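# Place the wooden crate onto its stand safely

## Task

Set the wooden crate down on its stand, and do not let it drop at any point.

## Robot and tools

Robot: two arms, left_arm and right_arm, each ending in a two-finger gripper with a wrist camera. The calibrated bases sit near (+0.034, +0.303, +0.025) m for left_arm and (+0.035, -0.303, +0.022) m for right_arm, both turned only slightly about z. A camera stand is bolted behind the arms. Loose objects may sometimes get a short push from outside.

Frames: the scene frame has its origin at table-top height, halfway between the nominal bases. +z is up, +x points out over the table, and left_arm is on the +y side (arm names do not match image sides). Reported hand positions (metres), orientations (quat_wxyz) and velocities use the scene frame. Motion offsets instead use the axes of each arm's own Hand target. Gripper axes: fingers point along +z and close along y. end_effector_position is the point between the pads, roughly 1 cm behind the fingertips. Printed poses can be off by a few cm, more at long reach.

execute_actions(actions, cameras): actions is a list of actions; each action is a list of 1 to 15 rows, one row per 1/30 s control step. A short action repeats its last row until 15 steps are filled. Every row holds 14 numbers in [-1, 1]: dx, dy, dz, rx, ry, rz, opening for left_arm, then the same seven for right_arm, always all 14. The six pose numbers are an offset from that arm's Hand target as it stood when the action began, along the Hand target's own axes; all rows in an action count from that same start, and the next action starts from the new Hand target, so a repeated offset keeps adding. Scale: 1.0 equals 0.6 m or 180 degrees; rx, ry, rz form one rotation vector. Opening is absolute: +1 fully open (0.093 m), -1 closed. Sending six zeros re-requests the current Hand target; always resend the opening you want, since 0 is itself a command (half open). Images return only if actions is empty or cameras lists them.

move(target, speed, blend, opening_speed, grip_force, blocking, cameras): target is one 14-number row, or a list of up to 15 such rows, laid out and scaled like an action row; every row is an offset from the Hand targets at the call's start, not from the previous row. speed is the path top speed in m/s (0.002 to 2.9, default 0.25; rotation up to twice that in rad/s), one value or one per target. blend (m) rounds corners of a list; 0 stops at each point. opening_speed (per second on the -1..+1 scale, at least 0.2) ramps the fingers. grip_force sets newtons per pad, 10 to 50, one value or one per arm; it persists, and low values close slowly. All paths share at most 10 s. Paths are straight and do not avoid obstacles or the other arm; grippers lag and overshoot more when fast or stretched out. Steer around an arm's own base rather than near it. The result adds a move: line (done, off_target, moving, held, fault) and limits such as paced or held. done means within 10 mm and 2 degrees, not that nothing was touched.

wait(seconds 0 to 10) lets time pass holding commands; stop brakes a running move; zoom_image(camera, region [x0,y0,x1,y1] pixels, max 504 square) enlarges cam_high, cam_left_wrist or cam_right_wrist from the newest images; read_manual returns licence text; finished_scene(scene) ends the scene with that scene's number, permanently.

Control behaviour: each step the commanded orientation is clipped to within 40 degrees of the measured one. Hand target is the last command after clipping; the gripper often stops short because of friction, weight and play, so check the reported pose, send the missing distance, and correct tilt. Tiny moves may do nothing or go sideways. An arm blocked by contact keeps pushing until commanded back past its gripper.

Gripping: grip_measured is the motor position, +1 open, -1 closed; pads meet near -0.94 and separate by about 0.0208 per mm of object width above that. Readings may sit up to 0.02 high. For a firm hold on a rigid flat object send at least 0.24 below its width reading and keep sending it; to release, send well above it. A big jump downward squeezes hard briefly. Pads press about 50 to 65 N each.

Results: robot state, joint positions (last entry is finger gap in m), joint torques (wrap at ±28 N m on joints 1 to 3), Tool commands, motor temperatures, step positions for action calls. MOTOR HOT appears from 75 °C; at 90 °C the arm folds and stays idle; at 100 °C it goes limp. Holding loads or straining at reach heats motors, even while you think.

Avoid: dropping or releasing a moving crate, anything leaving the table, fast hits on fixed or heavy items, arms touching each other or a gripper closing on the other's fingers, strain on camera cables, and arm stops. The crate must remain on its stand without the robot holding it.

Each tool is called after "Call:" by a JSON object that holds its "op" and its "data".

## Session

Call:
{"op": "execute_actions", "data": {"actions": []}}

Scene clock: 0.00 s.
left_arm: end_effector_position=(+0.4206, +0.2900, +0.1163) grip_measured=+1.000 end_effector_quat_wxyz=(+0.584, -0.011, +0.809, +0.058) | right_arm: end_effector_position=(+0.4095, -0.3160, +0.1015) grip_measured=+1.000 end_effector_quat_wxyz=(+0.553, +0.012, +0.833, +0.002)
Joint positions: left_arm=[-0.114 1.569 0.345 0.899 -0.237 0.007 0.093] | right_arm=[-0.048 1.502 0.326 0.778 -0.04 0.001 0.093]
Joint velocities: within noise
Joint torques (N m): no reading
Motor temperatures (°C): left_arm=[30 31 37 33 28 27 28] | right_arm=[30 33 35 33 28 25 29]
Heat: left arm: 37 °C; right arm: 35 °C.
Hand target: left_arm +0.4263, +0.2899, +0.1309; +0.602, -0.017, +0.796, +0.056 | right_arm +0.4142, -0.3154, +0.1118; +0.566, +0.008, +0.824, +0.003
Tool commands: left_gripper/opening=+1.0 right_gripper/opening=+1.0

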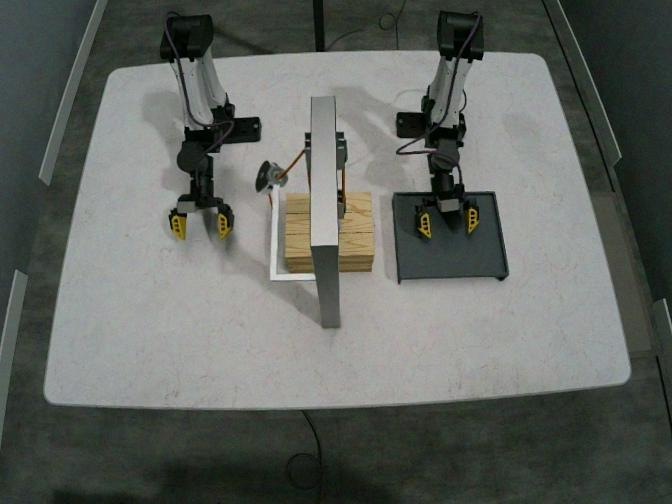

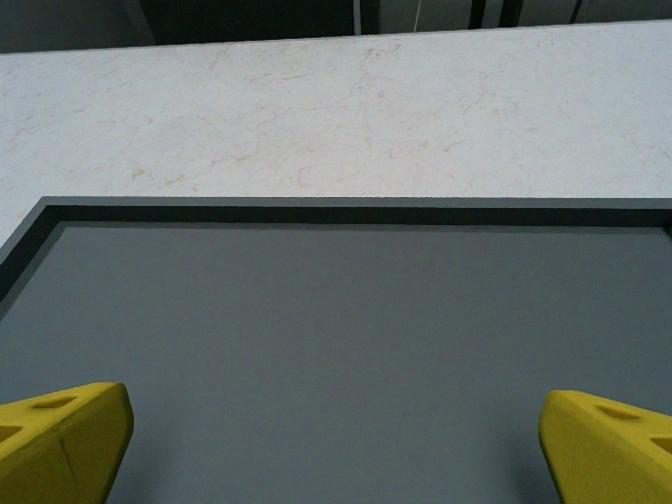

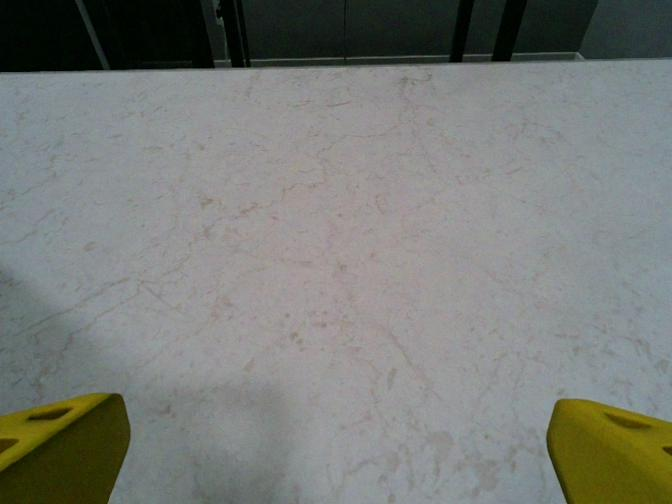

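Call:
{"op": "zoom_image", "data": {"camera": "cam_high", "region": [230, 80, 430, 340]}}

Call:
{"op": "zoom_image", "data": {"camera": "cam_high", "region": [380, 80, 540, 300]}}

Scaled by 1.938 from the camera's 672x504 image, which has a finer 960x720 frame.

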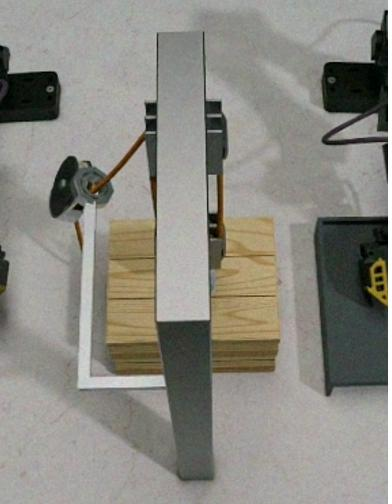

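Scaled by 2.291 from the camera's 672x504 image, which has a finer 960x720 frame.

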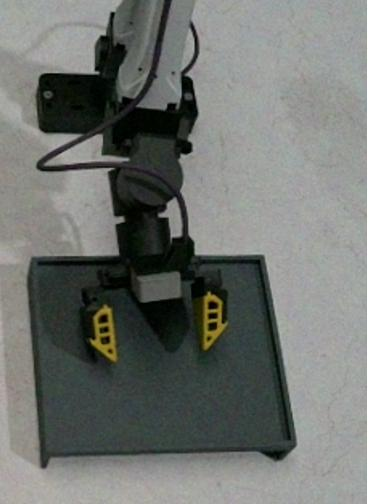

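Call:
{"op": "move", "data": {"target": [0,0,0,0,0,0,1,-0.174,-0.1,-0.245,-0.311,0,-0.119,1], "cameras": ["all"]}}

Scene clock: 20.03 s.
left_arm: end_effector_position=(+0.4206, +0.2900, +0.1163) grip_measured=+1.000 end_effector_quat_wxyz=(+0.584, -0.011, +0.809, +0.058) | right_arm: end_effector_position=(+0.3130, -0.3755, +0.2533) grip_measured=+1.000 end_effector_quat_wxyz=(+0.506, -0.351, +0.754, +0.229)
Joint positions: left_arm=[-0.114 1.569 0.345 0.899 -0.237 0.007 0.093] | right_arm=[-0.818 1.6 1.321 -1.561 -1.162 -1.873 0.093]
Joint torques (N m): left_arm=[-0.36 -5.74 5.98 2.01 -0.08 0.1] | right_arm=[0.76 -4.97 7.86 -0.28 -0.64 -0.31]
Motor temperatures (°C): left_arm=[30 32 39 40 28 27 28] | right_arm=[30 34 37 37 28 25 29]
Heat: left arm: 40 °C; right arm: 37 °C.
Hand target: left_arm +0.4263, +0.2899, +0.1309; +0.602, -0.017, +0.796, +0.056 | right_arm +0.3139, -0.3763, +0.2612; +0.494, -0.404, +0.714, +0.286
Off the commanded pose: left_arm 0.016 m, 3 deg | right_arm 0.008 m, 10 deg.
joint sent to its limit (right arm) — joint 4 (wrist pitch), lower limit. The joint targets are off in position and orientation.
move: off_target (left_arm, right_arm)

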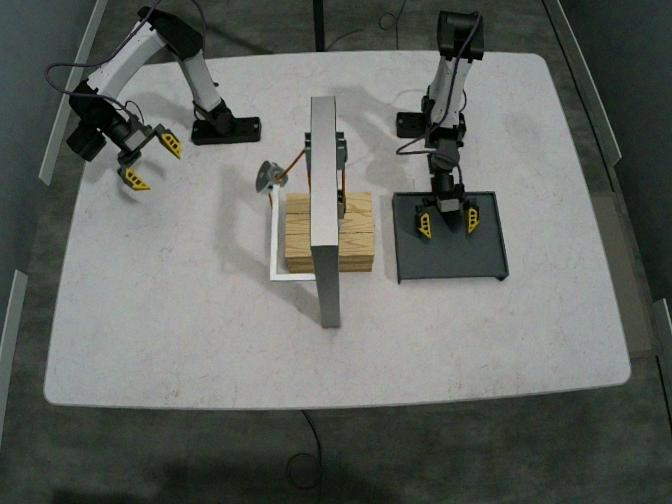

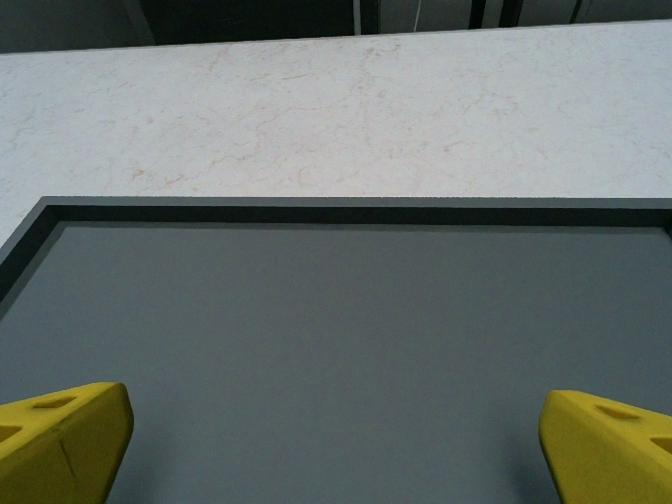

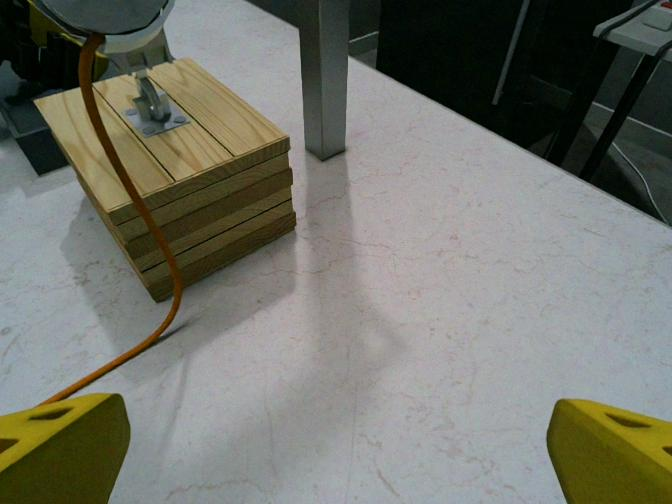

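Call:
{"op": "zoom_image", "data": {"camera": "cam_high", "region": [245, 120, 385, 225]}}

Call:
{"op": "zoom_image", "data": {"camera": "cam_right_wrist", "region": [0, 0, 350, 260]}}

Scaled by 3.600 from the camera's 672x504 image, which has a finer 960x720 frame.

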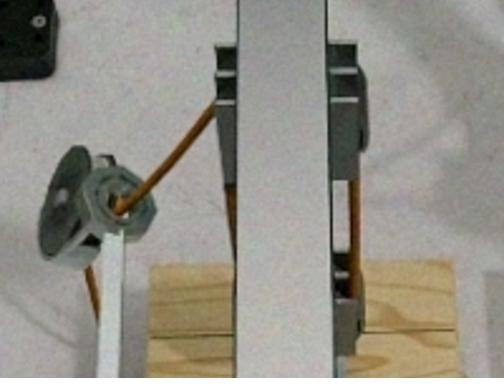

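Scaled by 1.440 from the camera's 672x504 image, which has a finer 960x720 frame.

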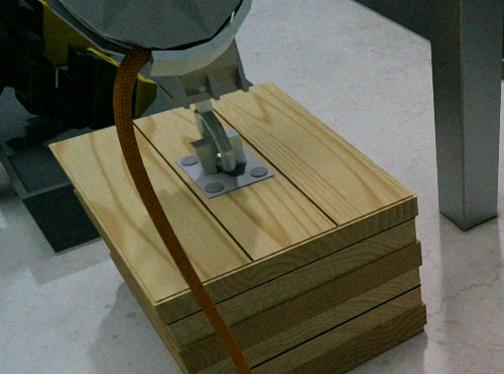

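Call:
{"op": "move", "data": {"target": [0,0,0,0,0,0,1,0.071,-0.043,-0.05,0,-0.222,0,1], "cameras": ["all"]}}

Scene clock: 48.83 s.
left_arm: end_effector_position=(+0.4206, +0.2900, +0.1163) grip_measured=+1.000 end_effector_quat_wxyz=(+0.584, -0.011, +0.809, +0.058) | right_arm: end_effector_position=(+0.3116, -0.4218, +0.2249) grip_measured=+1.000 end_effector_quat_wxyz=(+0.643, -0.171, +0.704, +0.250)
Joint positions: left_arm=[-0.114 1.569 0.345 0.899 -0.237 0.007 0.093] | right_arm=[-0.993 1.763 1.105 -1.563 -1.51 -2.089 0.093]
Joint torques (N m): left_arm=[-0.36 -5.74 5.98 2.01 -0.08 0.09] | right_arm=[-0.18 -5.87 4.07 -0.56 -1.14 -0.31]
Motor temperatures (°C): left_arm=[30 33 40 44 28 27 28] | right_arm=[30 35 42 34 28 25 29]
Heat: left arm: 44 °C; right arm: 42 °C.
Hand target: left_arm +0.4263, +0.2899, +0.1309; +0.602, -0.017, +0.796, +0.056 | right_arm +0.3140, -0.4263, +0.2315; +0.709, -0.282, +0.502, +0.407
Off the commanded pose: left_arm 0.016 m, 3 deg | right_arm 0.008 m, 33 deg.
joint sent to its limit (right arm) — joint 6 (wrist roll), lower limit. The joint targets are off in orientation, not in position.
move: off_target (left_arm, right_arm)

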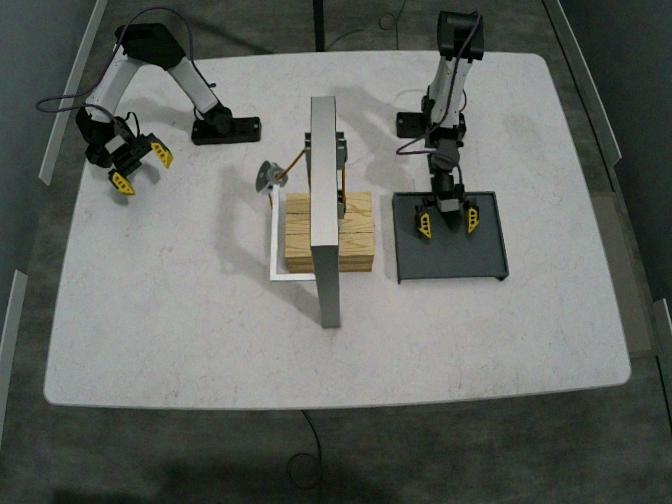

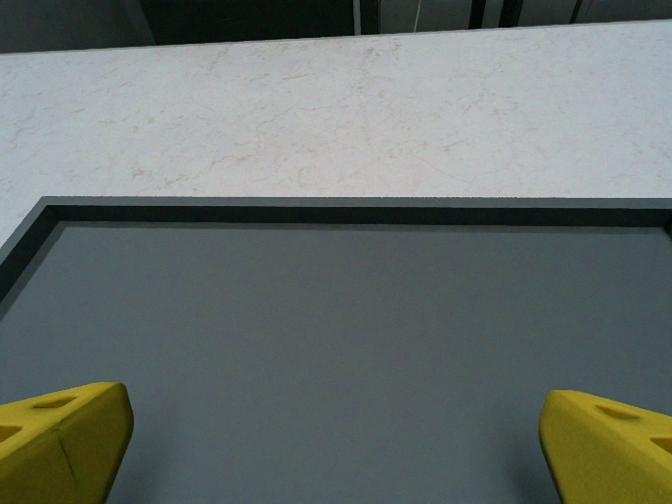

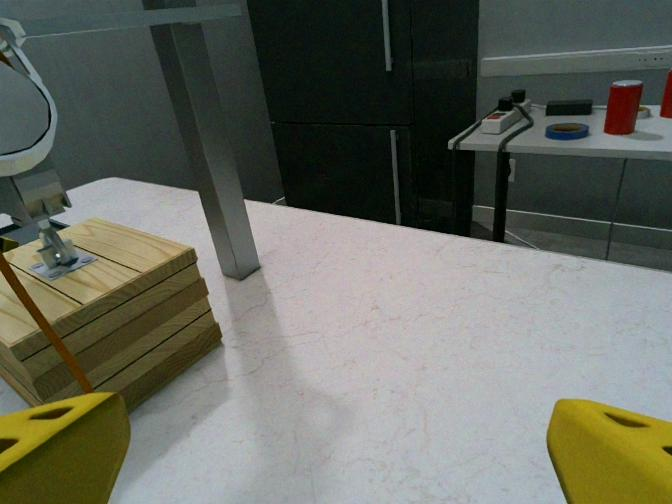

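Call:
{"op": "move", "data": {"target": [0,0,0,0,0,0,1,0,0,0,0.326,0.098,-0.059,1], "cameras": [], "speed": 0.5}}

Scene clock: 68.50 s.
left_arm: end_effector_position=(+0.4206, +0.2900, +0.1163) grip_measured=+1.000 end_effector_quat_wxyz=(+0.584, -0.011, +0.809, +0.058) | right_arm: end_effector_position=(+0.3126, -0.4230, +0.2177) grip_measured=+1.000 end_effector_quat_wxyz=(+0.662, -0.200, +0.691, +0.212)
Joint positions: left_arm=[-0.114 1.569 0.345 0.899 -0.237 0.007 0.093] | right_arm=[-0.993 1.725 1.047 -1.375 -1.531 -2.025 0.093]
Joint torques (N m): left_arm=[-0.35 -5.75 6 2.01 -0.08 0.1] | right_arm=[-0.38 -7.98 4.1 -0.1 -1.25 0.05]
Heat: left arm: 45 °C; right arm: 40 °C.
Hand target: left_arm +0.4263, +0.2899, +0.1309; +0.602, -0.017, +0.796, +0.056 | right_arm +0.3140, -0.4263, +0.2315; +0.707, +0.000, +0.707, +0.000
Off the commanded pose: left_arm 0.016 m, 3 deg | right_arm 0.014 m, 34 deg.
joint sent to its limit (right arm) — joint 5 (wrist yaw), lower limit. The joint targets are off in position and orientation.
move: off_target (left_arm, right_arm)
No camera images: "cameras" was empty.

Call:
{"op": "move", "data": {"target": [[0,0,0,0,0,0,1,-0.05,0.083,0,-0.3266,0.1042,-0.0558,1],[0,0,0,0,0,0,1,0.017,0.185,0.143,0,0.117,0,1]], "cameras": [], "speed": 0.5}}

Scene clock: 80.87 s.
left_arm: end_effector_position=(+0.4206, +0.2900, +0.1163) grip_measured=+1.000 end_effector_quat_wxyz=(+0.584, -0.011, +0.809, +0.058) | right_arm: end_effector_position=(+0.3950, -0.3166, +0.2128) grip_measured=+1.000 end_effector_quat_wxyz=(+0.544, -0.006, +0.839, -0.003)
Joint positions: left_arm=[-0.114 1.569 0.345 0.899 -0.237 0.007 0.093] | right_arm=[-0.063 1.07 0.61 0.039 -0.065 -0.042 0.093]
Joint torques (N m): left_arm=[-0.36 -5.74 5.97 2.02 -0.08 0.1] | right_arm=[0.79 -2.1 5.96 3.17 0 0.04]
Heat: left arm: 46 °C; right arm: 40 °C.
Hand target: left_arm +0.4263, +0.2899, +0.1309; +0.602, -0.017, +0.796, +0.056 | right_arm +0.3998, -0.3153, +0.2211; +0.566, +0.000, +0.825, +0.000
Off the commanded pose: left_arm 0.016 m, 3 deg | right_arm 0.010 m, 3 deg.
move: off_target (left_arm, right_arm)
No camera images: "cameras" was empty.

Call:
{"op": "move", "data": {"target": [[0,0,0,0,0,0,1,-0.017,-0.05,-0.096,-0.1922,-0.1130,-0.0356,1],[0,0,0,0,0,0,1,0.013,-0.133,-0.173,-0.4117,-0.0994,-0.0761,1]], "cameras": ["all"], "speed": 0.4}}

Scene clock: 92.60 s.
left_arm: end_effector_position=(+0.4206, +0.2900, +0.1163) grip_measured=+1.000 end_effector_quat_wxyz=(+0.584, -0.011, +0.809, +0.058) | right_arm: end_effector_position=(+0.3048, -0.3990, +0.2478) grip_measured=+1.000 end_effector_quat_wxyz=(+0.671, -0.195, +0.680, +0.222)
Joint positions: left_arm=[-0.114 1.569 0.345 0.899 -0.237 0.007 0.093] | right_arm=[-0.965 1.277 0.482 0.695 -1.57 -0.059 0.093]
Joint torques (N m): left_arm=[-0.36 -5.75 5.98 2.01 -0.08 0.1] | right_arm=[-0.36 -4.51 5.12 1.76 -0.34 -0.19]
Motor temperatures (°C): left_arm=[30 34 41 46 28 27 28] | right_arm=[30 36 40 39 28 25 29]
Heat: left arm: 46 °C; right arm: 40 °C.
Hand target: left_arm +0.4263, +0.2899, +0.1309; +0.602, -0.017, +0.796, +0.056 | right_arm +0.3002, -0.3951, +0.2513; +0.561, -0.429, +0.563, +0.430
Off the commanded pose: left_arm 0.016 m, 3 deg | right_arm 0.007 m, 41 deg; orientation clipped.
joint sent to its limit (right arm) — joint 5 (wrist yaw), lower limit. The joint targets are off in orientation, not in position.
move: off_target (left_arm, right_arm); limits=paced

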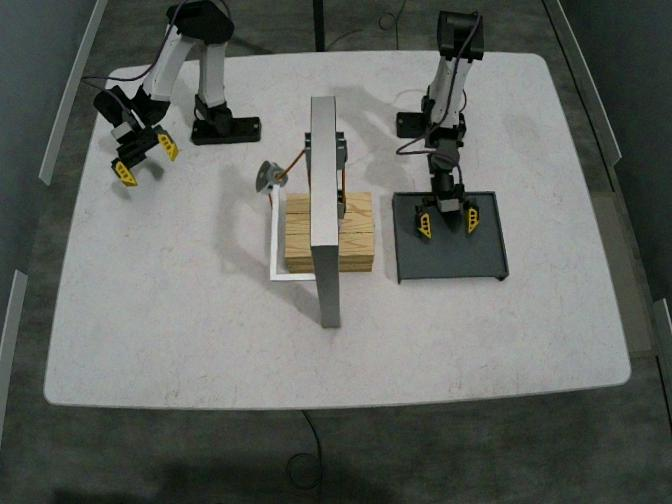

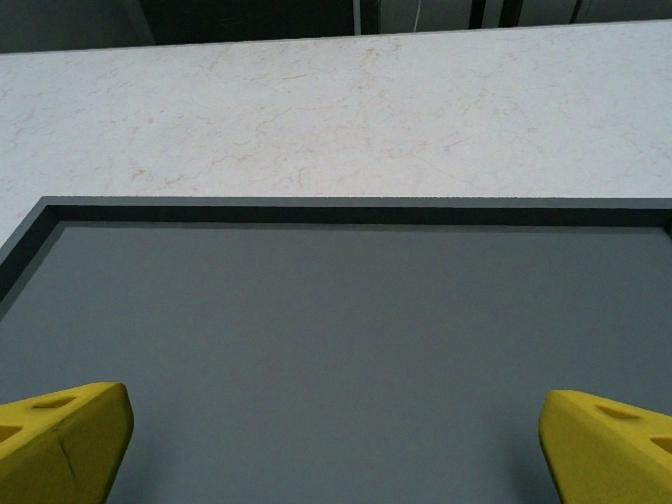

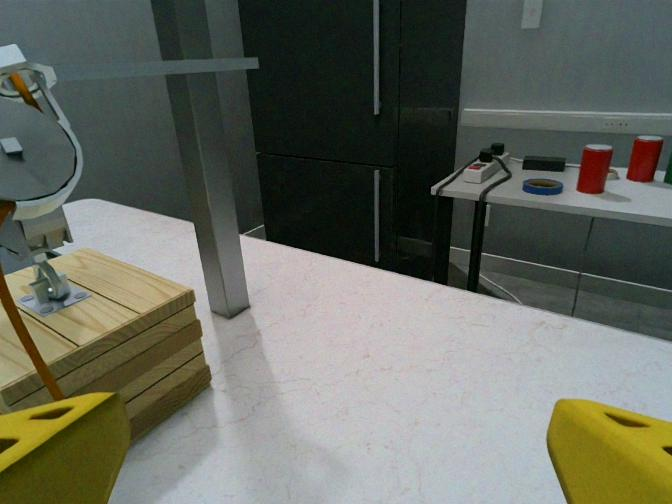

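Call:
{"op": "move", "data": {"target": [0,0,0,0,0,0,1,-0.133,0.04,0.214,0.083,0,0,1], "cameras": ["cam_high","cam_right_wrist"], "speed": 0.3}}

Scene clock: 103.23 s.
left_arm: end_effector_position=(+0.4206, +0.2900, +0.1163) grip_measured=+1.000 end_effector_quat_wxyz=(+0.584, -0.011, +0.809, +0.058) | right_arm: end_effector_position=(+0.3073, -0.2639, +0.3184) grip_measured=+1.000 end_effector_quat_wxyz=(+0.602, -0.345, +0.618, +0.371)
Joint positions: left_arm=[-0.114 1.569 0.345 0.899 -0.237 0.007 0.093] | right_arm=[-0.511 1.109 0.607 0.674 -1.579 0.213 0.093]
Joint torques (N m): left_arm=[-0.36 -5.75 5.98 2.01 -0.08 0.09] | right_arm=[0.72 -2.41 8.65 1.58 0.2 -0.1]
Heat: left arm: 47 °C; right arm: 40 °C.
Hand target: left_arm +0.4263, +0.2899, +0.1309; +0.602, -0.017, +0.796, +0.056 | right_arm +0.3110, -0.2649, +0.3310; +0.612, -0.352, +0.614, +0.353
Off the commanded pose: left_arm 0.016 m, 3 deg | right_arm 0.013 m, 3 deg.
move: off_target (left_arm, right_arm)
Images, in order (width x height): cam_high 672x504, cam_right_wrist 672x504.

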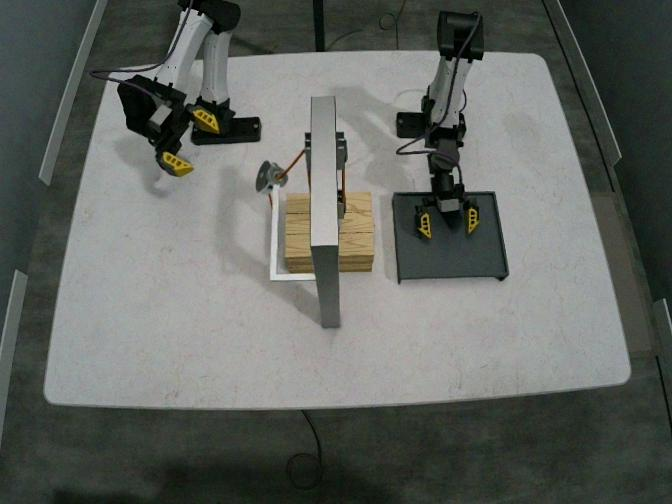

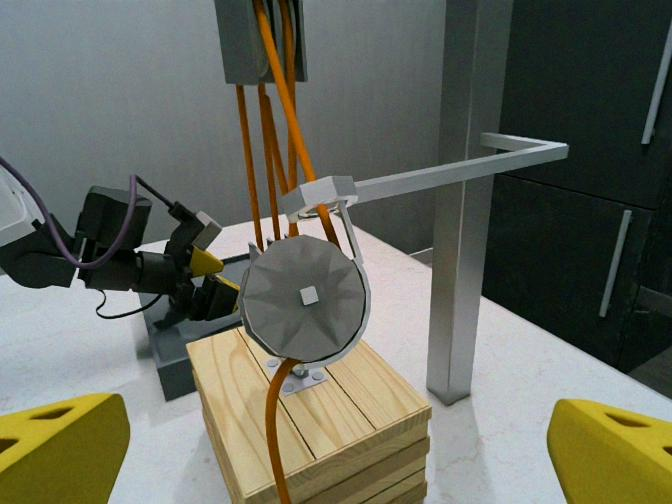

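Call:
{"op": "zoom_image", "data": {"camera": "cam_right_wrist", "region": [190, 150, 450, 420]}}

Call:
{"op": "zoom_image", "data": {"camera": "cam_right_wrist", "region": [200, 0, 400, 270]}}

Call:
{"op": "zoom_image", "data": {"camera": "cam_right_wrist", "region": [100, 230, 350, 450]}}

Scaled by 1.867 from the camera's 672x504 image, which has a finer 960x720 frame.

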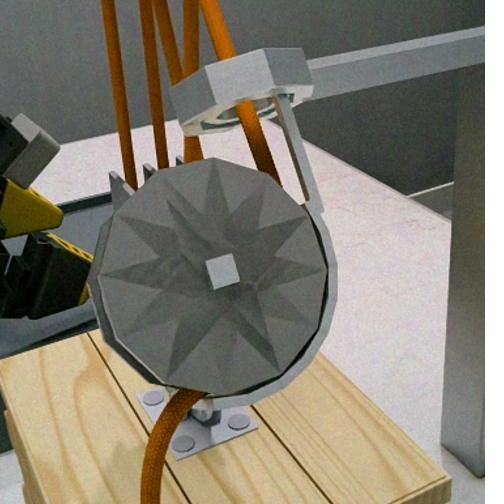

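Scaled by 1.867 from the camera's 672x504 image, which has a finer 960x720 frame.

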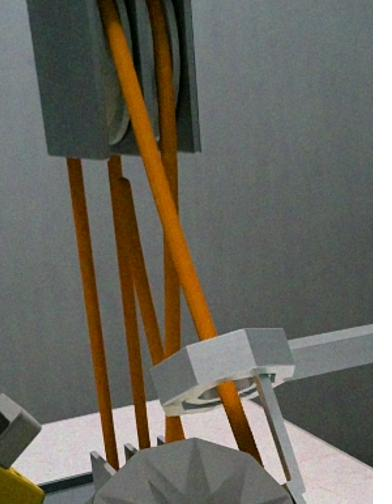

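Scaled by 2.016 from the camera's 672x504 image, which has a finer 960x720 frame.

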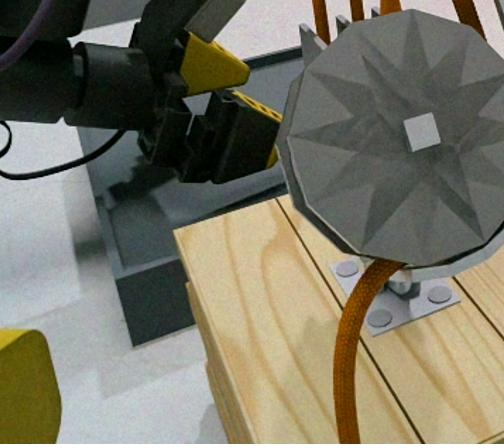

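Call:
{"op": "move", "data": {"target": [-0.262,0,-0.299,0,0.161,0,1,0.05,0.10,-0.125,0.079,0.2485,0.0327,1], "cameras": ["all"], "speed": 0.3}}

Scene clock: 150.37 s.
left_arm: end_effector_position=(+0.2991, +0.2597, +0.3174) grip_measured=+1.000 end_effector_quat_wxyz=(+0.373, -0.019, +0.927, +0.046) | right_arm: end_effector_position=(+0.2226, -0.2991, +0.3035) grip_measured=+1.000 end_effector_quat_wxyz=(+0.694, -0.216, +0.676, +0.125)
Joint positions: left_arm=[-0.361 1.072 1.35 -1.15 -0.357 -0.293 0.093] | right_arm=[-1.088 0.359 0.263 0.674 -1.582 0.446 0.093]
Joint torques (N m): left_arm=[-0.83 -1.7 9.29 1.15 -0.39 0.01] | right_arm=[-0.29 1.85 5.38 1.19 0.15 -0.05]
Heat: left arm: 48 °C; right arm: 43 °C.
Hand target: left_arm +0.2976, +0.2637, +0.3300; +0.384, -0.031, +0.921, +0.050 | right_arm +0.2214, -0.2995, +0.3012; +0.412, -0.335, +0.835, +0.144
Off the commanded pose: left_arm 0.013 m, 2 deg | right_arm 0.003 m, 47 deg; orientation clipped.
joint sent to its limit (right arm) — joint 5 (wrist yaw), lower limit. The joint targets are off in orientation, not in position.
move: off_target (left_arm, right_arm); limits=paced

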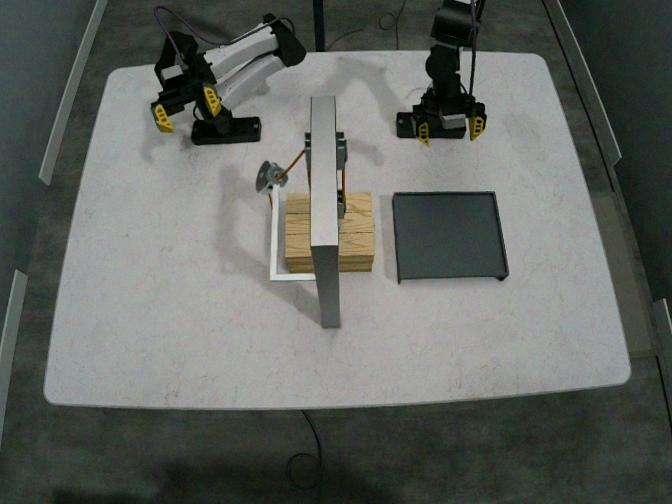

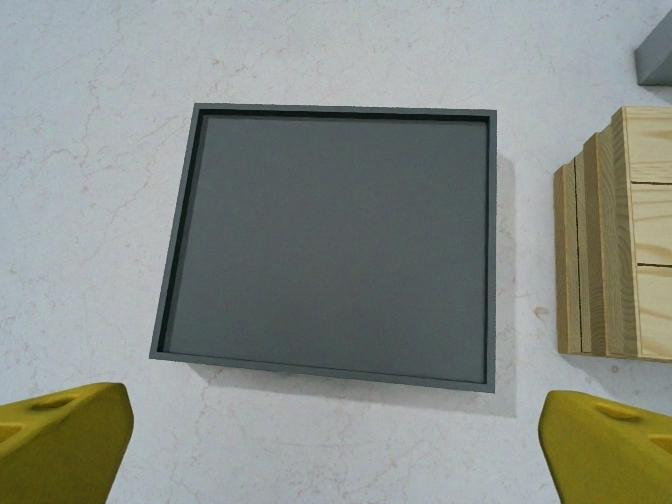

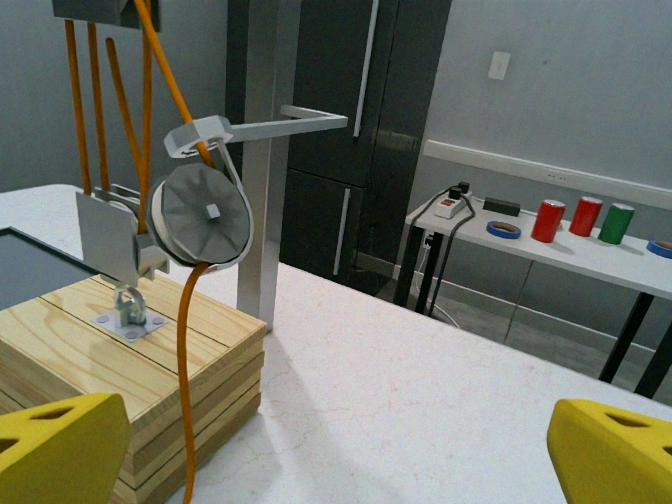

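Call:
{"op": "zoom_image", "data": {"camera": "cam_high", "region": [200, 120, 380, 290]}}

Call:
{"op": "zoom_image", "data": {"camera": "cam_right_wrist", "region": [40, 80, 300, 340]}}

Call:
{"op": "zoom_image", "data": {"camera": "cam_left_wrist", "region": [420, 40, 672, 400]}}

Scaled by 2.800 from the camera's 672x504 image, which has a finer 960x720 frame.

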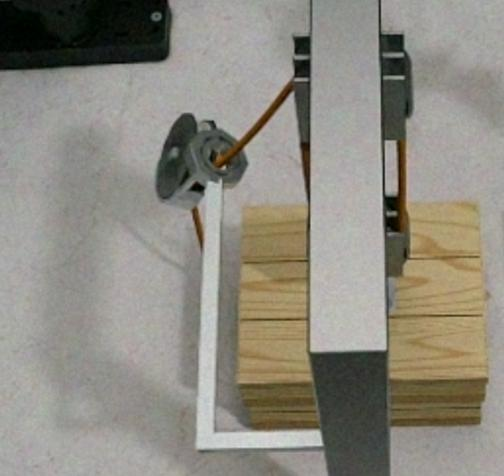

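Scaled by 1.938 from the camera's 672x504 image, which has a finer 960x720 frame.

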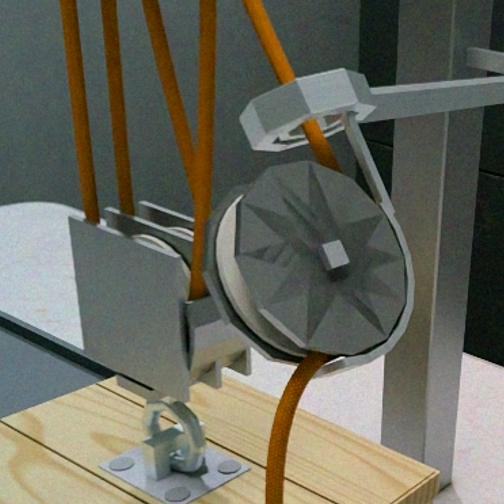

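Scaled by 1.400 from the camera's 672x504 image, which has a finer 960x720 frame.

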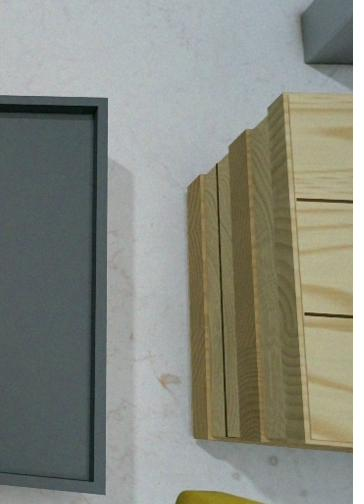

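Call:
{"op": "move", "data": {"target": [0,0,0,0,0,0,1,-0.025,0.087,0.081,0.170,0.040,0.166,1], "cameras": ["cam_high","cam_right_wrist"], "speed": 0.3}}

Scene clock: 190.33 s.
left_arm: end_effector_position=(+0.2991, +0.2597, +0.3174) grip_measured=+1.000 end_effector_quat_wxyz=(+0.373, -0.019, +0.927, +0.046) | right_arm: end_effector_position=(+0.2221, -0.2253, +0.2691) grip_measured=+1.000 end_effector_quat_wxyz=(+0.371, -0.012, +0.928, +0.000)
Joint positions: left_arm=[-0.361 1.072 1.35 -1.15 -0.357 -0.293 0.093] | right_arm=[0.823 0.833 1.099 -1.253 0.52 0.633 0.093]
Joint torques (N m): left_arm=[-0.83 -1.7 9.31 1.17 -0.39 0] | right_arm=[0.72 0.68 8.65 1.37 0.42 0.06]
Motor temperatures (°C): left_arm=[30 31 46 42 28 27 28] | right_arm=[30 32 41 37 28 25 29]
Heat: left arm: 46 °C; right arm: 41 °C.
Hand target: left_arm +0.2976, +0.2637, +0.3300; +0.384, -0.031, +0.921, +0.050 | right_arm +0.2213, -0.2295, +0.2810; +0.382, +0.000, +0.924, +0.000
Off the commanded pose: left_arm 0.013 m, 2 deg | right_arm 0.013 m, 2 deg.
move: off_target (left_arm, right_arm); limits=paced
Images, in order (width x height): cam_high 672x504, cam_right_wrist 672x504.

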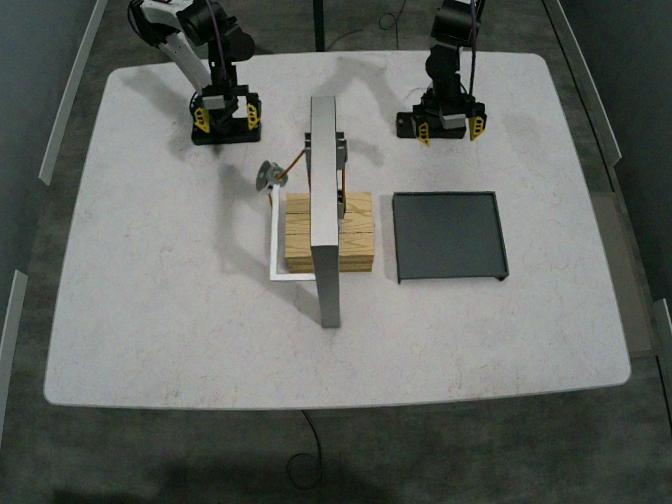

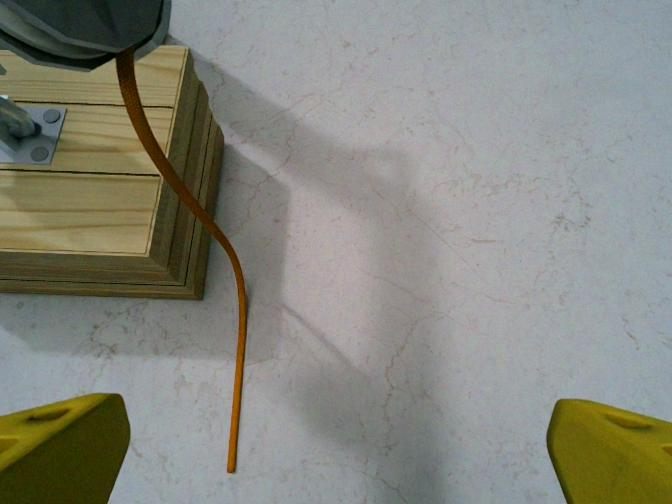

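Call:
{"op": "move", "data": {"target": [0,0,0,0,0,0,1,0.126,0.174,0.1945,0,-0.25,0,1], "cameras": ["cam_high","cam_right_wrist"], "speed": 0.25}}

Scene clock: 258.00 s.
left_arm: end_effector_position=(+0.2991, +0.2597, +0.3174) grip_measured=+1.000 end_effector_quat_wxyz=(+0.373, -0.019, +0.927, +0.046) | right_arm: end_effector_position=(+0.2492, -0.1278, +0.1391) grip_measured=+1.000 end_effector_quat_wxyz=(+0.692, -0.015, +0.721, -0.028)
Joint positions: left_arm=[-0.361 1.072 1.35 -1.15 -0.357 -0.293 0.093] | right_arm=[1.323 1.626 0.123 1.332 1.334 0.106 0.093]
Joint torques (N m): left_arm=[-0.83 -1.7 9.31 1.17 -0.38 0] | right_arm=[-0.36 -2.85 2.71 2.59 -0.17 -0.14]
Heat: left arm: 48 °C; right arm: 44 °C.
Hand target: left_arm +0.2976, +0.2637, +0.3300; +0.384, -0.031, +0.921, +0.050 | right_arm +0.2502, -0.1251, +0.1450; +0.706, +0.000, +0.708, +0.000
Off the commanded pose: left_arm 0.013 m, 2 deg | right_arm 0.007 m, 4 deg.
move: off_target (left_arm, right_arm)
Images, in order (width x height): cam_high 672x504, cam_right_wrist 672x504.

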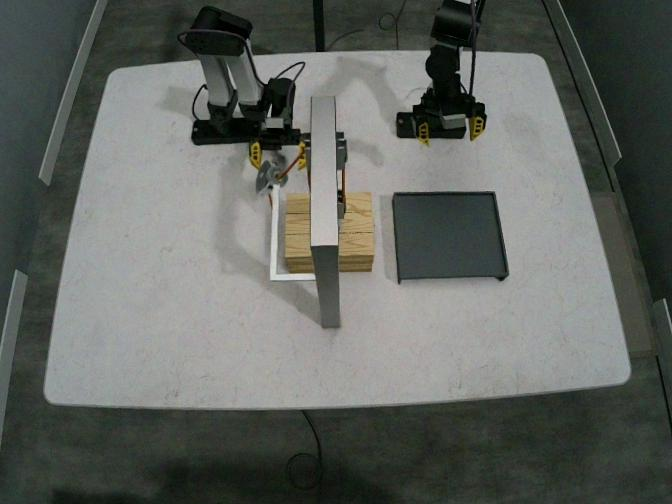

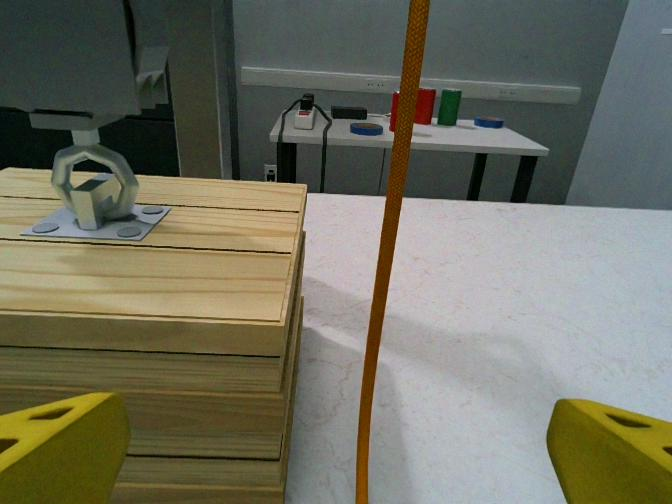

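Call:
{"op": "move", "data": {"target": [0,0,0,0,0,0,1,0,-0.02,0.172,0,0,0,1], "cameras": ["cam_high","cam_right_wrist"], "speed": 0.2}}

Scene clock: 263.27 s.
left_arm: end_effector_position=(+0.2991, +0.2597, +0.3174) grip_measured=+1.000 end_effector_quat_wxyz=(+0.373, -0.019, +0.927, +0.046) | right_arm: end_effector_position=(+0.3485, -0.1439, +0.1414) grip_measured=+1.000 end_effector_quat_wxyz=(+0.695, +0.020, +0.719, -0.009)
Joint positions: left_arm=[-0.361 1.072 1.35 -1.15 -0.357 -0.293 0.093] | right_arm=[0.855 1.784 0.257 1.475 0.889 0.057 0.093]
Joint torques (N m): left_arm=[-0.83 -1.72 9.31 1.17 -0.39 0] | right_arm=[-0.58 -1.43 3.9 2.94 -0.52 -0.53]
Heat: left arm: 49 °C; right arm: 44 °C.
Hand target: left_arm +0.2976, +0.2637, +0.3300; +0.384, -0.031, +0.921, +0.050 | right_arm +0.3534, -0.1371, +0.1448; +0.706, +0.000, +0.708, +0.000
Off the commanded pose: left_arm 0.013 m, 2 deg | right_arm 0.009 m, 3 deg.
move: off_target (left_arm, right_arm)
Images, in order (width x height): cam_high 672x504, cam_right_wrist 672x504.

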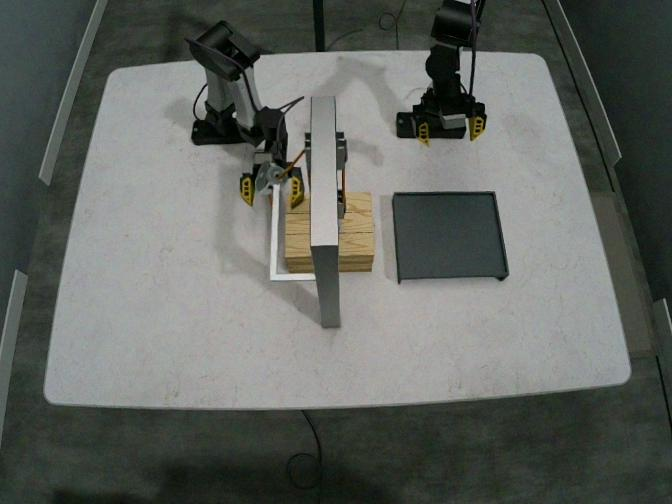

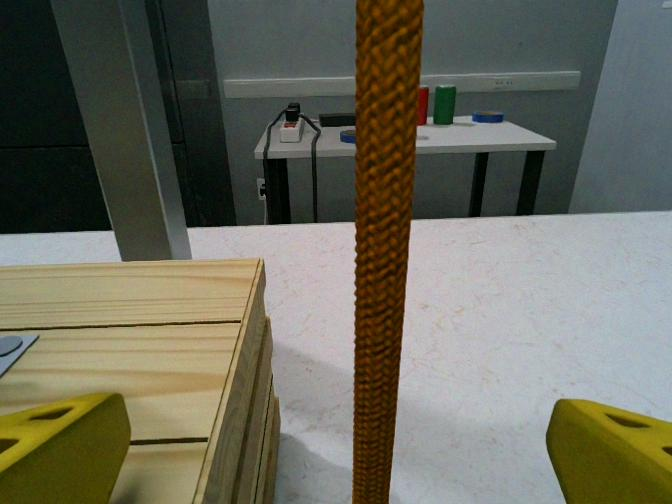

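Call:
{"op": "move", "data": {"target": [0,0,0,0,0,0,1,0.022,-0.008,0.037,0,0,0,1], "cameras": ["cam_right_wrist"], "speed": 0.1}}

Scene clock: 272.53 s.
left_arm: end_effector_position=(+0.2991, +0.2597, +0.3174) grip_measured=+1.000 end_effector_quat_wxyz=(+0.373, -0.019, +0.927, +0.046) | right_arm: end_effector_position=(+0.3741, -0.1310, +0.1440) grip_measured=+1.000 end_effector_quat_wxyz=(+0.700, +0.015, +0.713, +0.027)
Joint positions: left_arm=[-0.361 1.072 1.35 -1.15 -0.357 -0.293 0.093] | right_arm=[0.785 1.841 0.335 1.481 0.762 0.078 0.093]
Joint torques (N m): left_arm=[-0.83 -1.7 9.29 1.17 -0.39 0] | right_arm=[-1.61 0.29 1.48 3.15 -0.22 -0.6]
Motor temperatures (°C): left_arm=[30 30 49 40 28 27 28] | right_arm=[30 31 43 42 28 25 29]
Heat: left arm: 49 °C; right arm: 43 °C.
Hand target: left_arm +0.2976, +0.2637, +0.3300; +0.384, -0.031, +0.921, +0.050 | right_arm +0.3756, -0.1419, +0.1316; +0.706, +0.000, +0.708, +0.000
Off the commanded pose: left_arm 0.013 m, 2 deg | right_arm 0.017 m, 4 deg.
joint sent to its limit (right arm) — joint 4 (wrist pitch), upper limit. The joint targets are off in position, not in orientation.
move: off_target (left_arm, right_arm)
Images, in order (width x height): cam_right_wrist 672x504.

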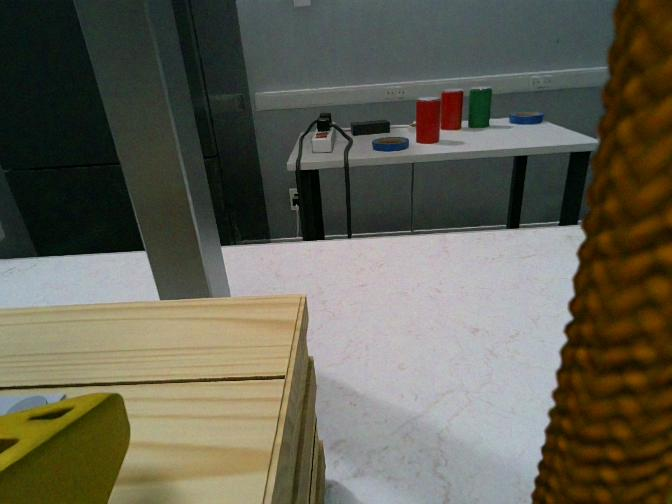

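Call:
{"op": "move", "data": {"target": [0,0,0,0,0,0,1,-0.009,-0.0135,-0.033,0,0.05,0,1], "cameras": ["cam_right_wrist"], "speed": 0.1}}

Scene clock: 287.73 s.
left_arm: end_effector_position=(+0.2991, +0.2597, +0.3174) grip_measured=+1.000 end_effector_quat_wxyz=(+0.373, -0.019, +0.927, +0.046) | right_arm: end_effector_position=(+0.3570, -0.1495, +0.1399) grip_measured=+1.000 end_effector_quat_wxyz=(+0.657, -0.002, +0.754, +0.003)
Joint positions: left_arm=[-0.361 1.072 1.35 -1.15 -0.357 -0.293 0.093] | right_arm=[0.78 1.593 0.272 1.133 0.759 0.133 0.093]
Joint torques (N m): left_arm=[-0.83 -1.7 9.31 1.17 -0.39 0] | right_arm=[0.75 -5.44 4.48 1.7 0.05 0.06]
Heat: left arm: 49 °C; right arm: 46 °C.
Hand target: left_arm +0.2976, +0.2637, +0.3300; +0.384, -0.031, +0.921, +0.050 | right_arm +0.3558, -0.1500, +0.1370; +0.649, +0.000, +0.761, +0.000
Off the commanded pose: left_arm 0.013 m, 2 deg | right_arm 0.003 m, 1 deg.
move: off_target (left_arm)
Images, in order (width x height): cam_right_wrist 672x504.

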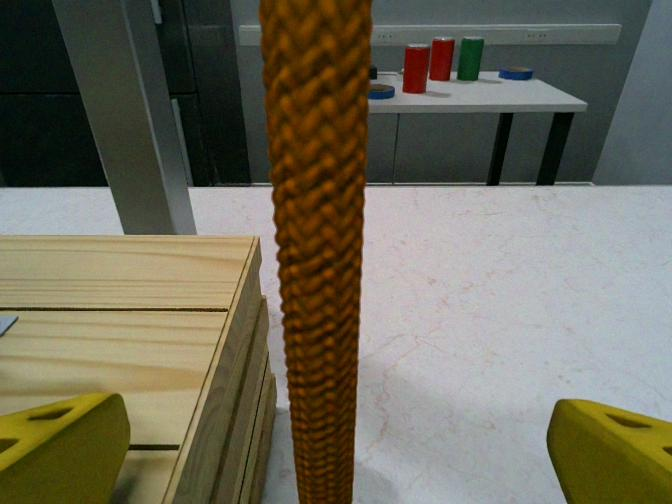

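Call:
{"op": "move", "data": {"target": [[0,0,0,0,0,0,1,0,0,-0.02,0,0,0,1],[0,0,0,0,0,0,1,0,0,-0.02,0,0,0,-0.75]], "cameras": ["cam_high","cam_right_wrist"], "speed": 0.1, "opening_speed": 1.5}}

Scene clock: 294.63 s.
left_arm: end_effector_position=(+0.2991, +0.2597, +0.3174) grip_measured=+1.000 end_effector_quat_wxyz=(+0.373, -0.019, +0.927, +0.046) | right_arm: end_effector_position=(+0.3458, -0.1471, +0.1369) grip_measured=-0.748 end_effector_quat_wxyz=(+0.649, -0.013, +0.760, -0.004)
Joint positions: left_arm=[-0.361 1.072 1.35 -1.15 -0.357 -0.293 0.093] | right_arm=[0.822 1.55 0.255 1.07 0.793 0.139 0.009]
Joint torques (N m): left_arm=[-0.83 -1.69 9.32 1.17 -0.39 0] | right_arm=[0.65 -5.56 3.96 2 0.11 0.15]
Heat: left arm: 49 °C; right arm: 44 °C.
Hand target: left_arm +0.2976, +0.2637, +0.3300; +0.384, -0.031, +0.921, +0.050 | right_arm +0.3439, -0.1500, +0.1389; +0.649, +0.000, +0.761, +0.000
Off the commanded pose: left_arm 0.013 m, 2 deg | right_arm 0.004 m, 2 deg.
move: off_target (left_arm)
Images, in order (width x height): cam_high 672x504, cam_right_wrist 672x504.

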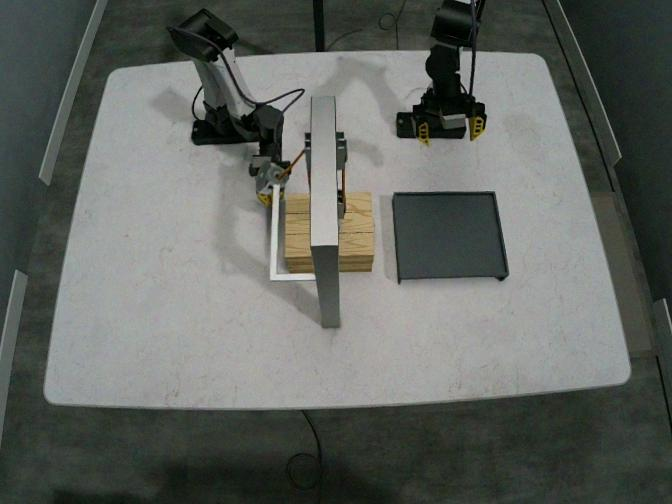

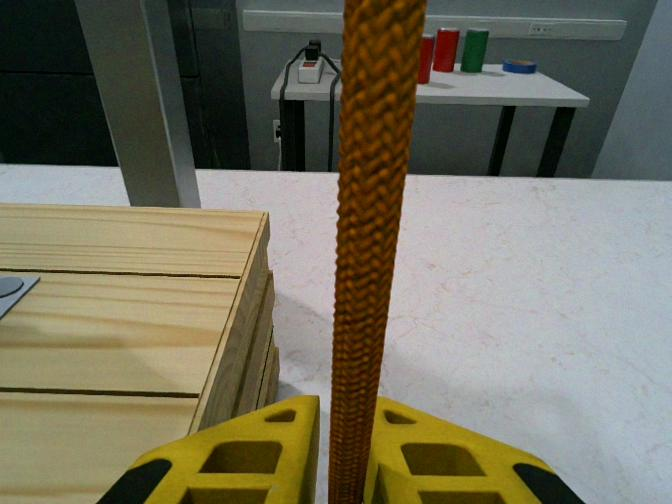

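Call:
{"op": "move", "data": {"target": [0,0,0,0,0,0,1,0,0,0,0,0,0,-1], "cameras": ["cam_right_wrist"], "speed": 0.1, "opening_speed": 0.5}}

Scene clock: 298.03 s.
left_arm: end_effector_position=(+0.2991, +0.2597, +0.3174) grip_measured=+1.000 end_effector_quat_wxyz=(+0.373, -0.019, +0.927, +0.046) | right_arm: end_effector_position=(+0.3458, -0.1471, +0.1369) grip_measured=-0.967 end_effector_quat_wxyz=(+0.649, -0.013, +0.760, -0.004)
Joint positions: left_arm=[-0.361 1.072 1.35 -1.15 -0.357 -0.293 0.093] | right_arm=[0.822 1.55 0.255 1.07 0.793 0.139 0]
Joint torques (N m): left_arm=[-0.83 -1.7 9.31 1.17 -0.39 0] | right_arm=[0.64 -5.55 3.93 2.02 0.11 0.13]
Heat: left arm: 49 °C; right arm: 44 °C.
Hand target: left_arm +0.2976, +0.2637, +0.3300; +0.384, -0.031, +0.921, +0.050 | right_arm +0.3439, -0.1500, +0.1389; +0.649, +0.000, +0.761, +0.000
Off the commanded pose: left_arm 0.013 m, 2 deg | right_arm 0.004 m, 2 deg.
move: off_target (left_arm)
Images, in order (width x height): cam_right_wrist 672x504.

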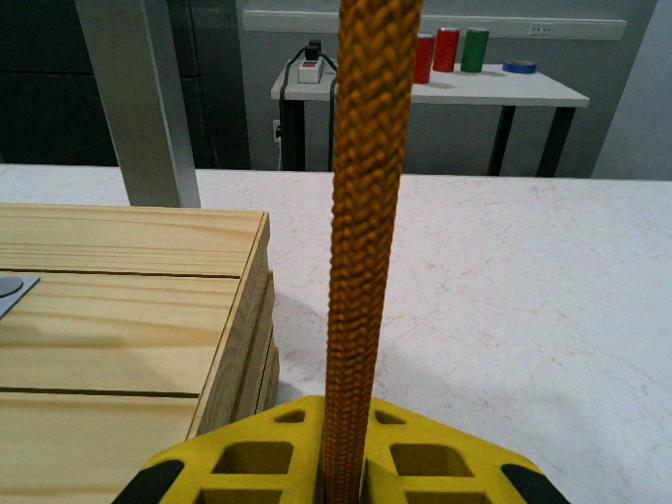

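Call:
{"op": "move", "data": {"target": [0,0,0,0,0,0,1,0.043,-0.072,-0.088,0,0,0,-1], "cameras": ["cam_high","cam_right_wrist"], "speed": 0.08}}

Scene clock: 304.47 s.
left_arm: end_effector_position=(+0.2991, +0.2597, +0.3174) grip_measured=+1.000 end_effector_quat_wxyz=(+0.373, -0.019, +0.927, +0.046) | right_arm: end_effector_position=(+0.2995, -0.1747, +0.1447) grip_measured=-0.967 end_effector_quat_wxyz=(+0.673, -0.004, +0.739, +0.036)
Joint positions: left_arm=[-0.361 1.072 1.35 -1.15 -0.357 -0.293 0.093] | right_arm=[0.888 1.341 0.025 1.18 0.819 0.147 0]
Joint torques (N m): left_arm=[-0.84 -1.7 9.31 1.17 -0.38 0] | right_arm=[0.51 -1.69 1.55 1.49 0.43 0.18]
Heat: left arm: 49 °C; right arm: 43 °C.
Hand target: left_arm +0.2976, +0.2637, +0.3300; +0.384, -0.031, +0.921, +0.050 | right_arm +0.2877, -0.1932, +0.1218; +0.649, +0.000, +0.761, +0.000
Off the commanded pose: left_arm 0.013 m, 2 deg | right_arm 0.032 m, 6 deg.
move: off_target (left_arm, right_arm)
Images, in order (width x height): cam_high 672x504, cam_right_wrist 672x504.

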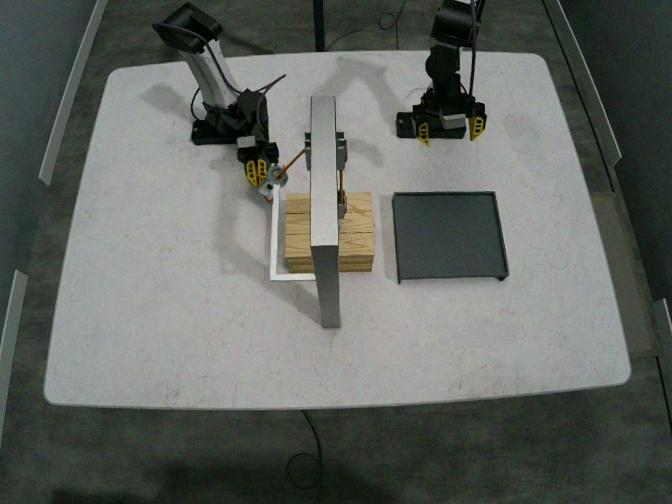

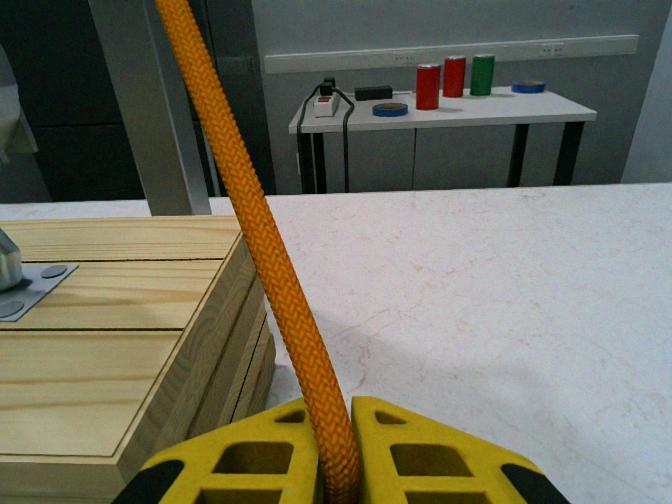

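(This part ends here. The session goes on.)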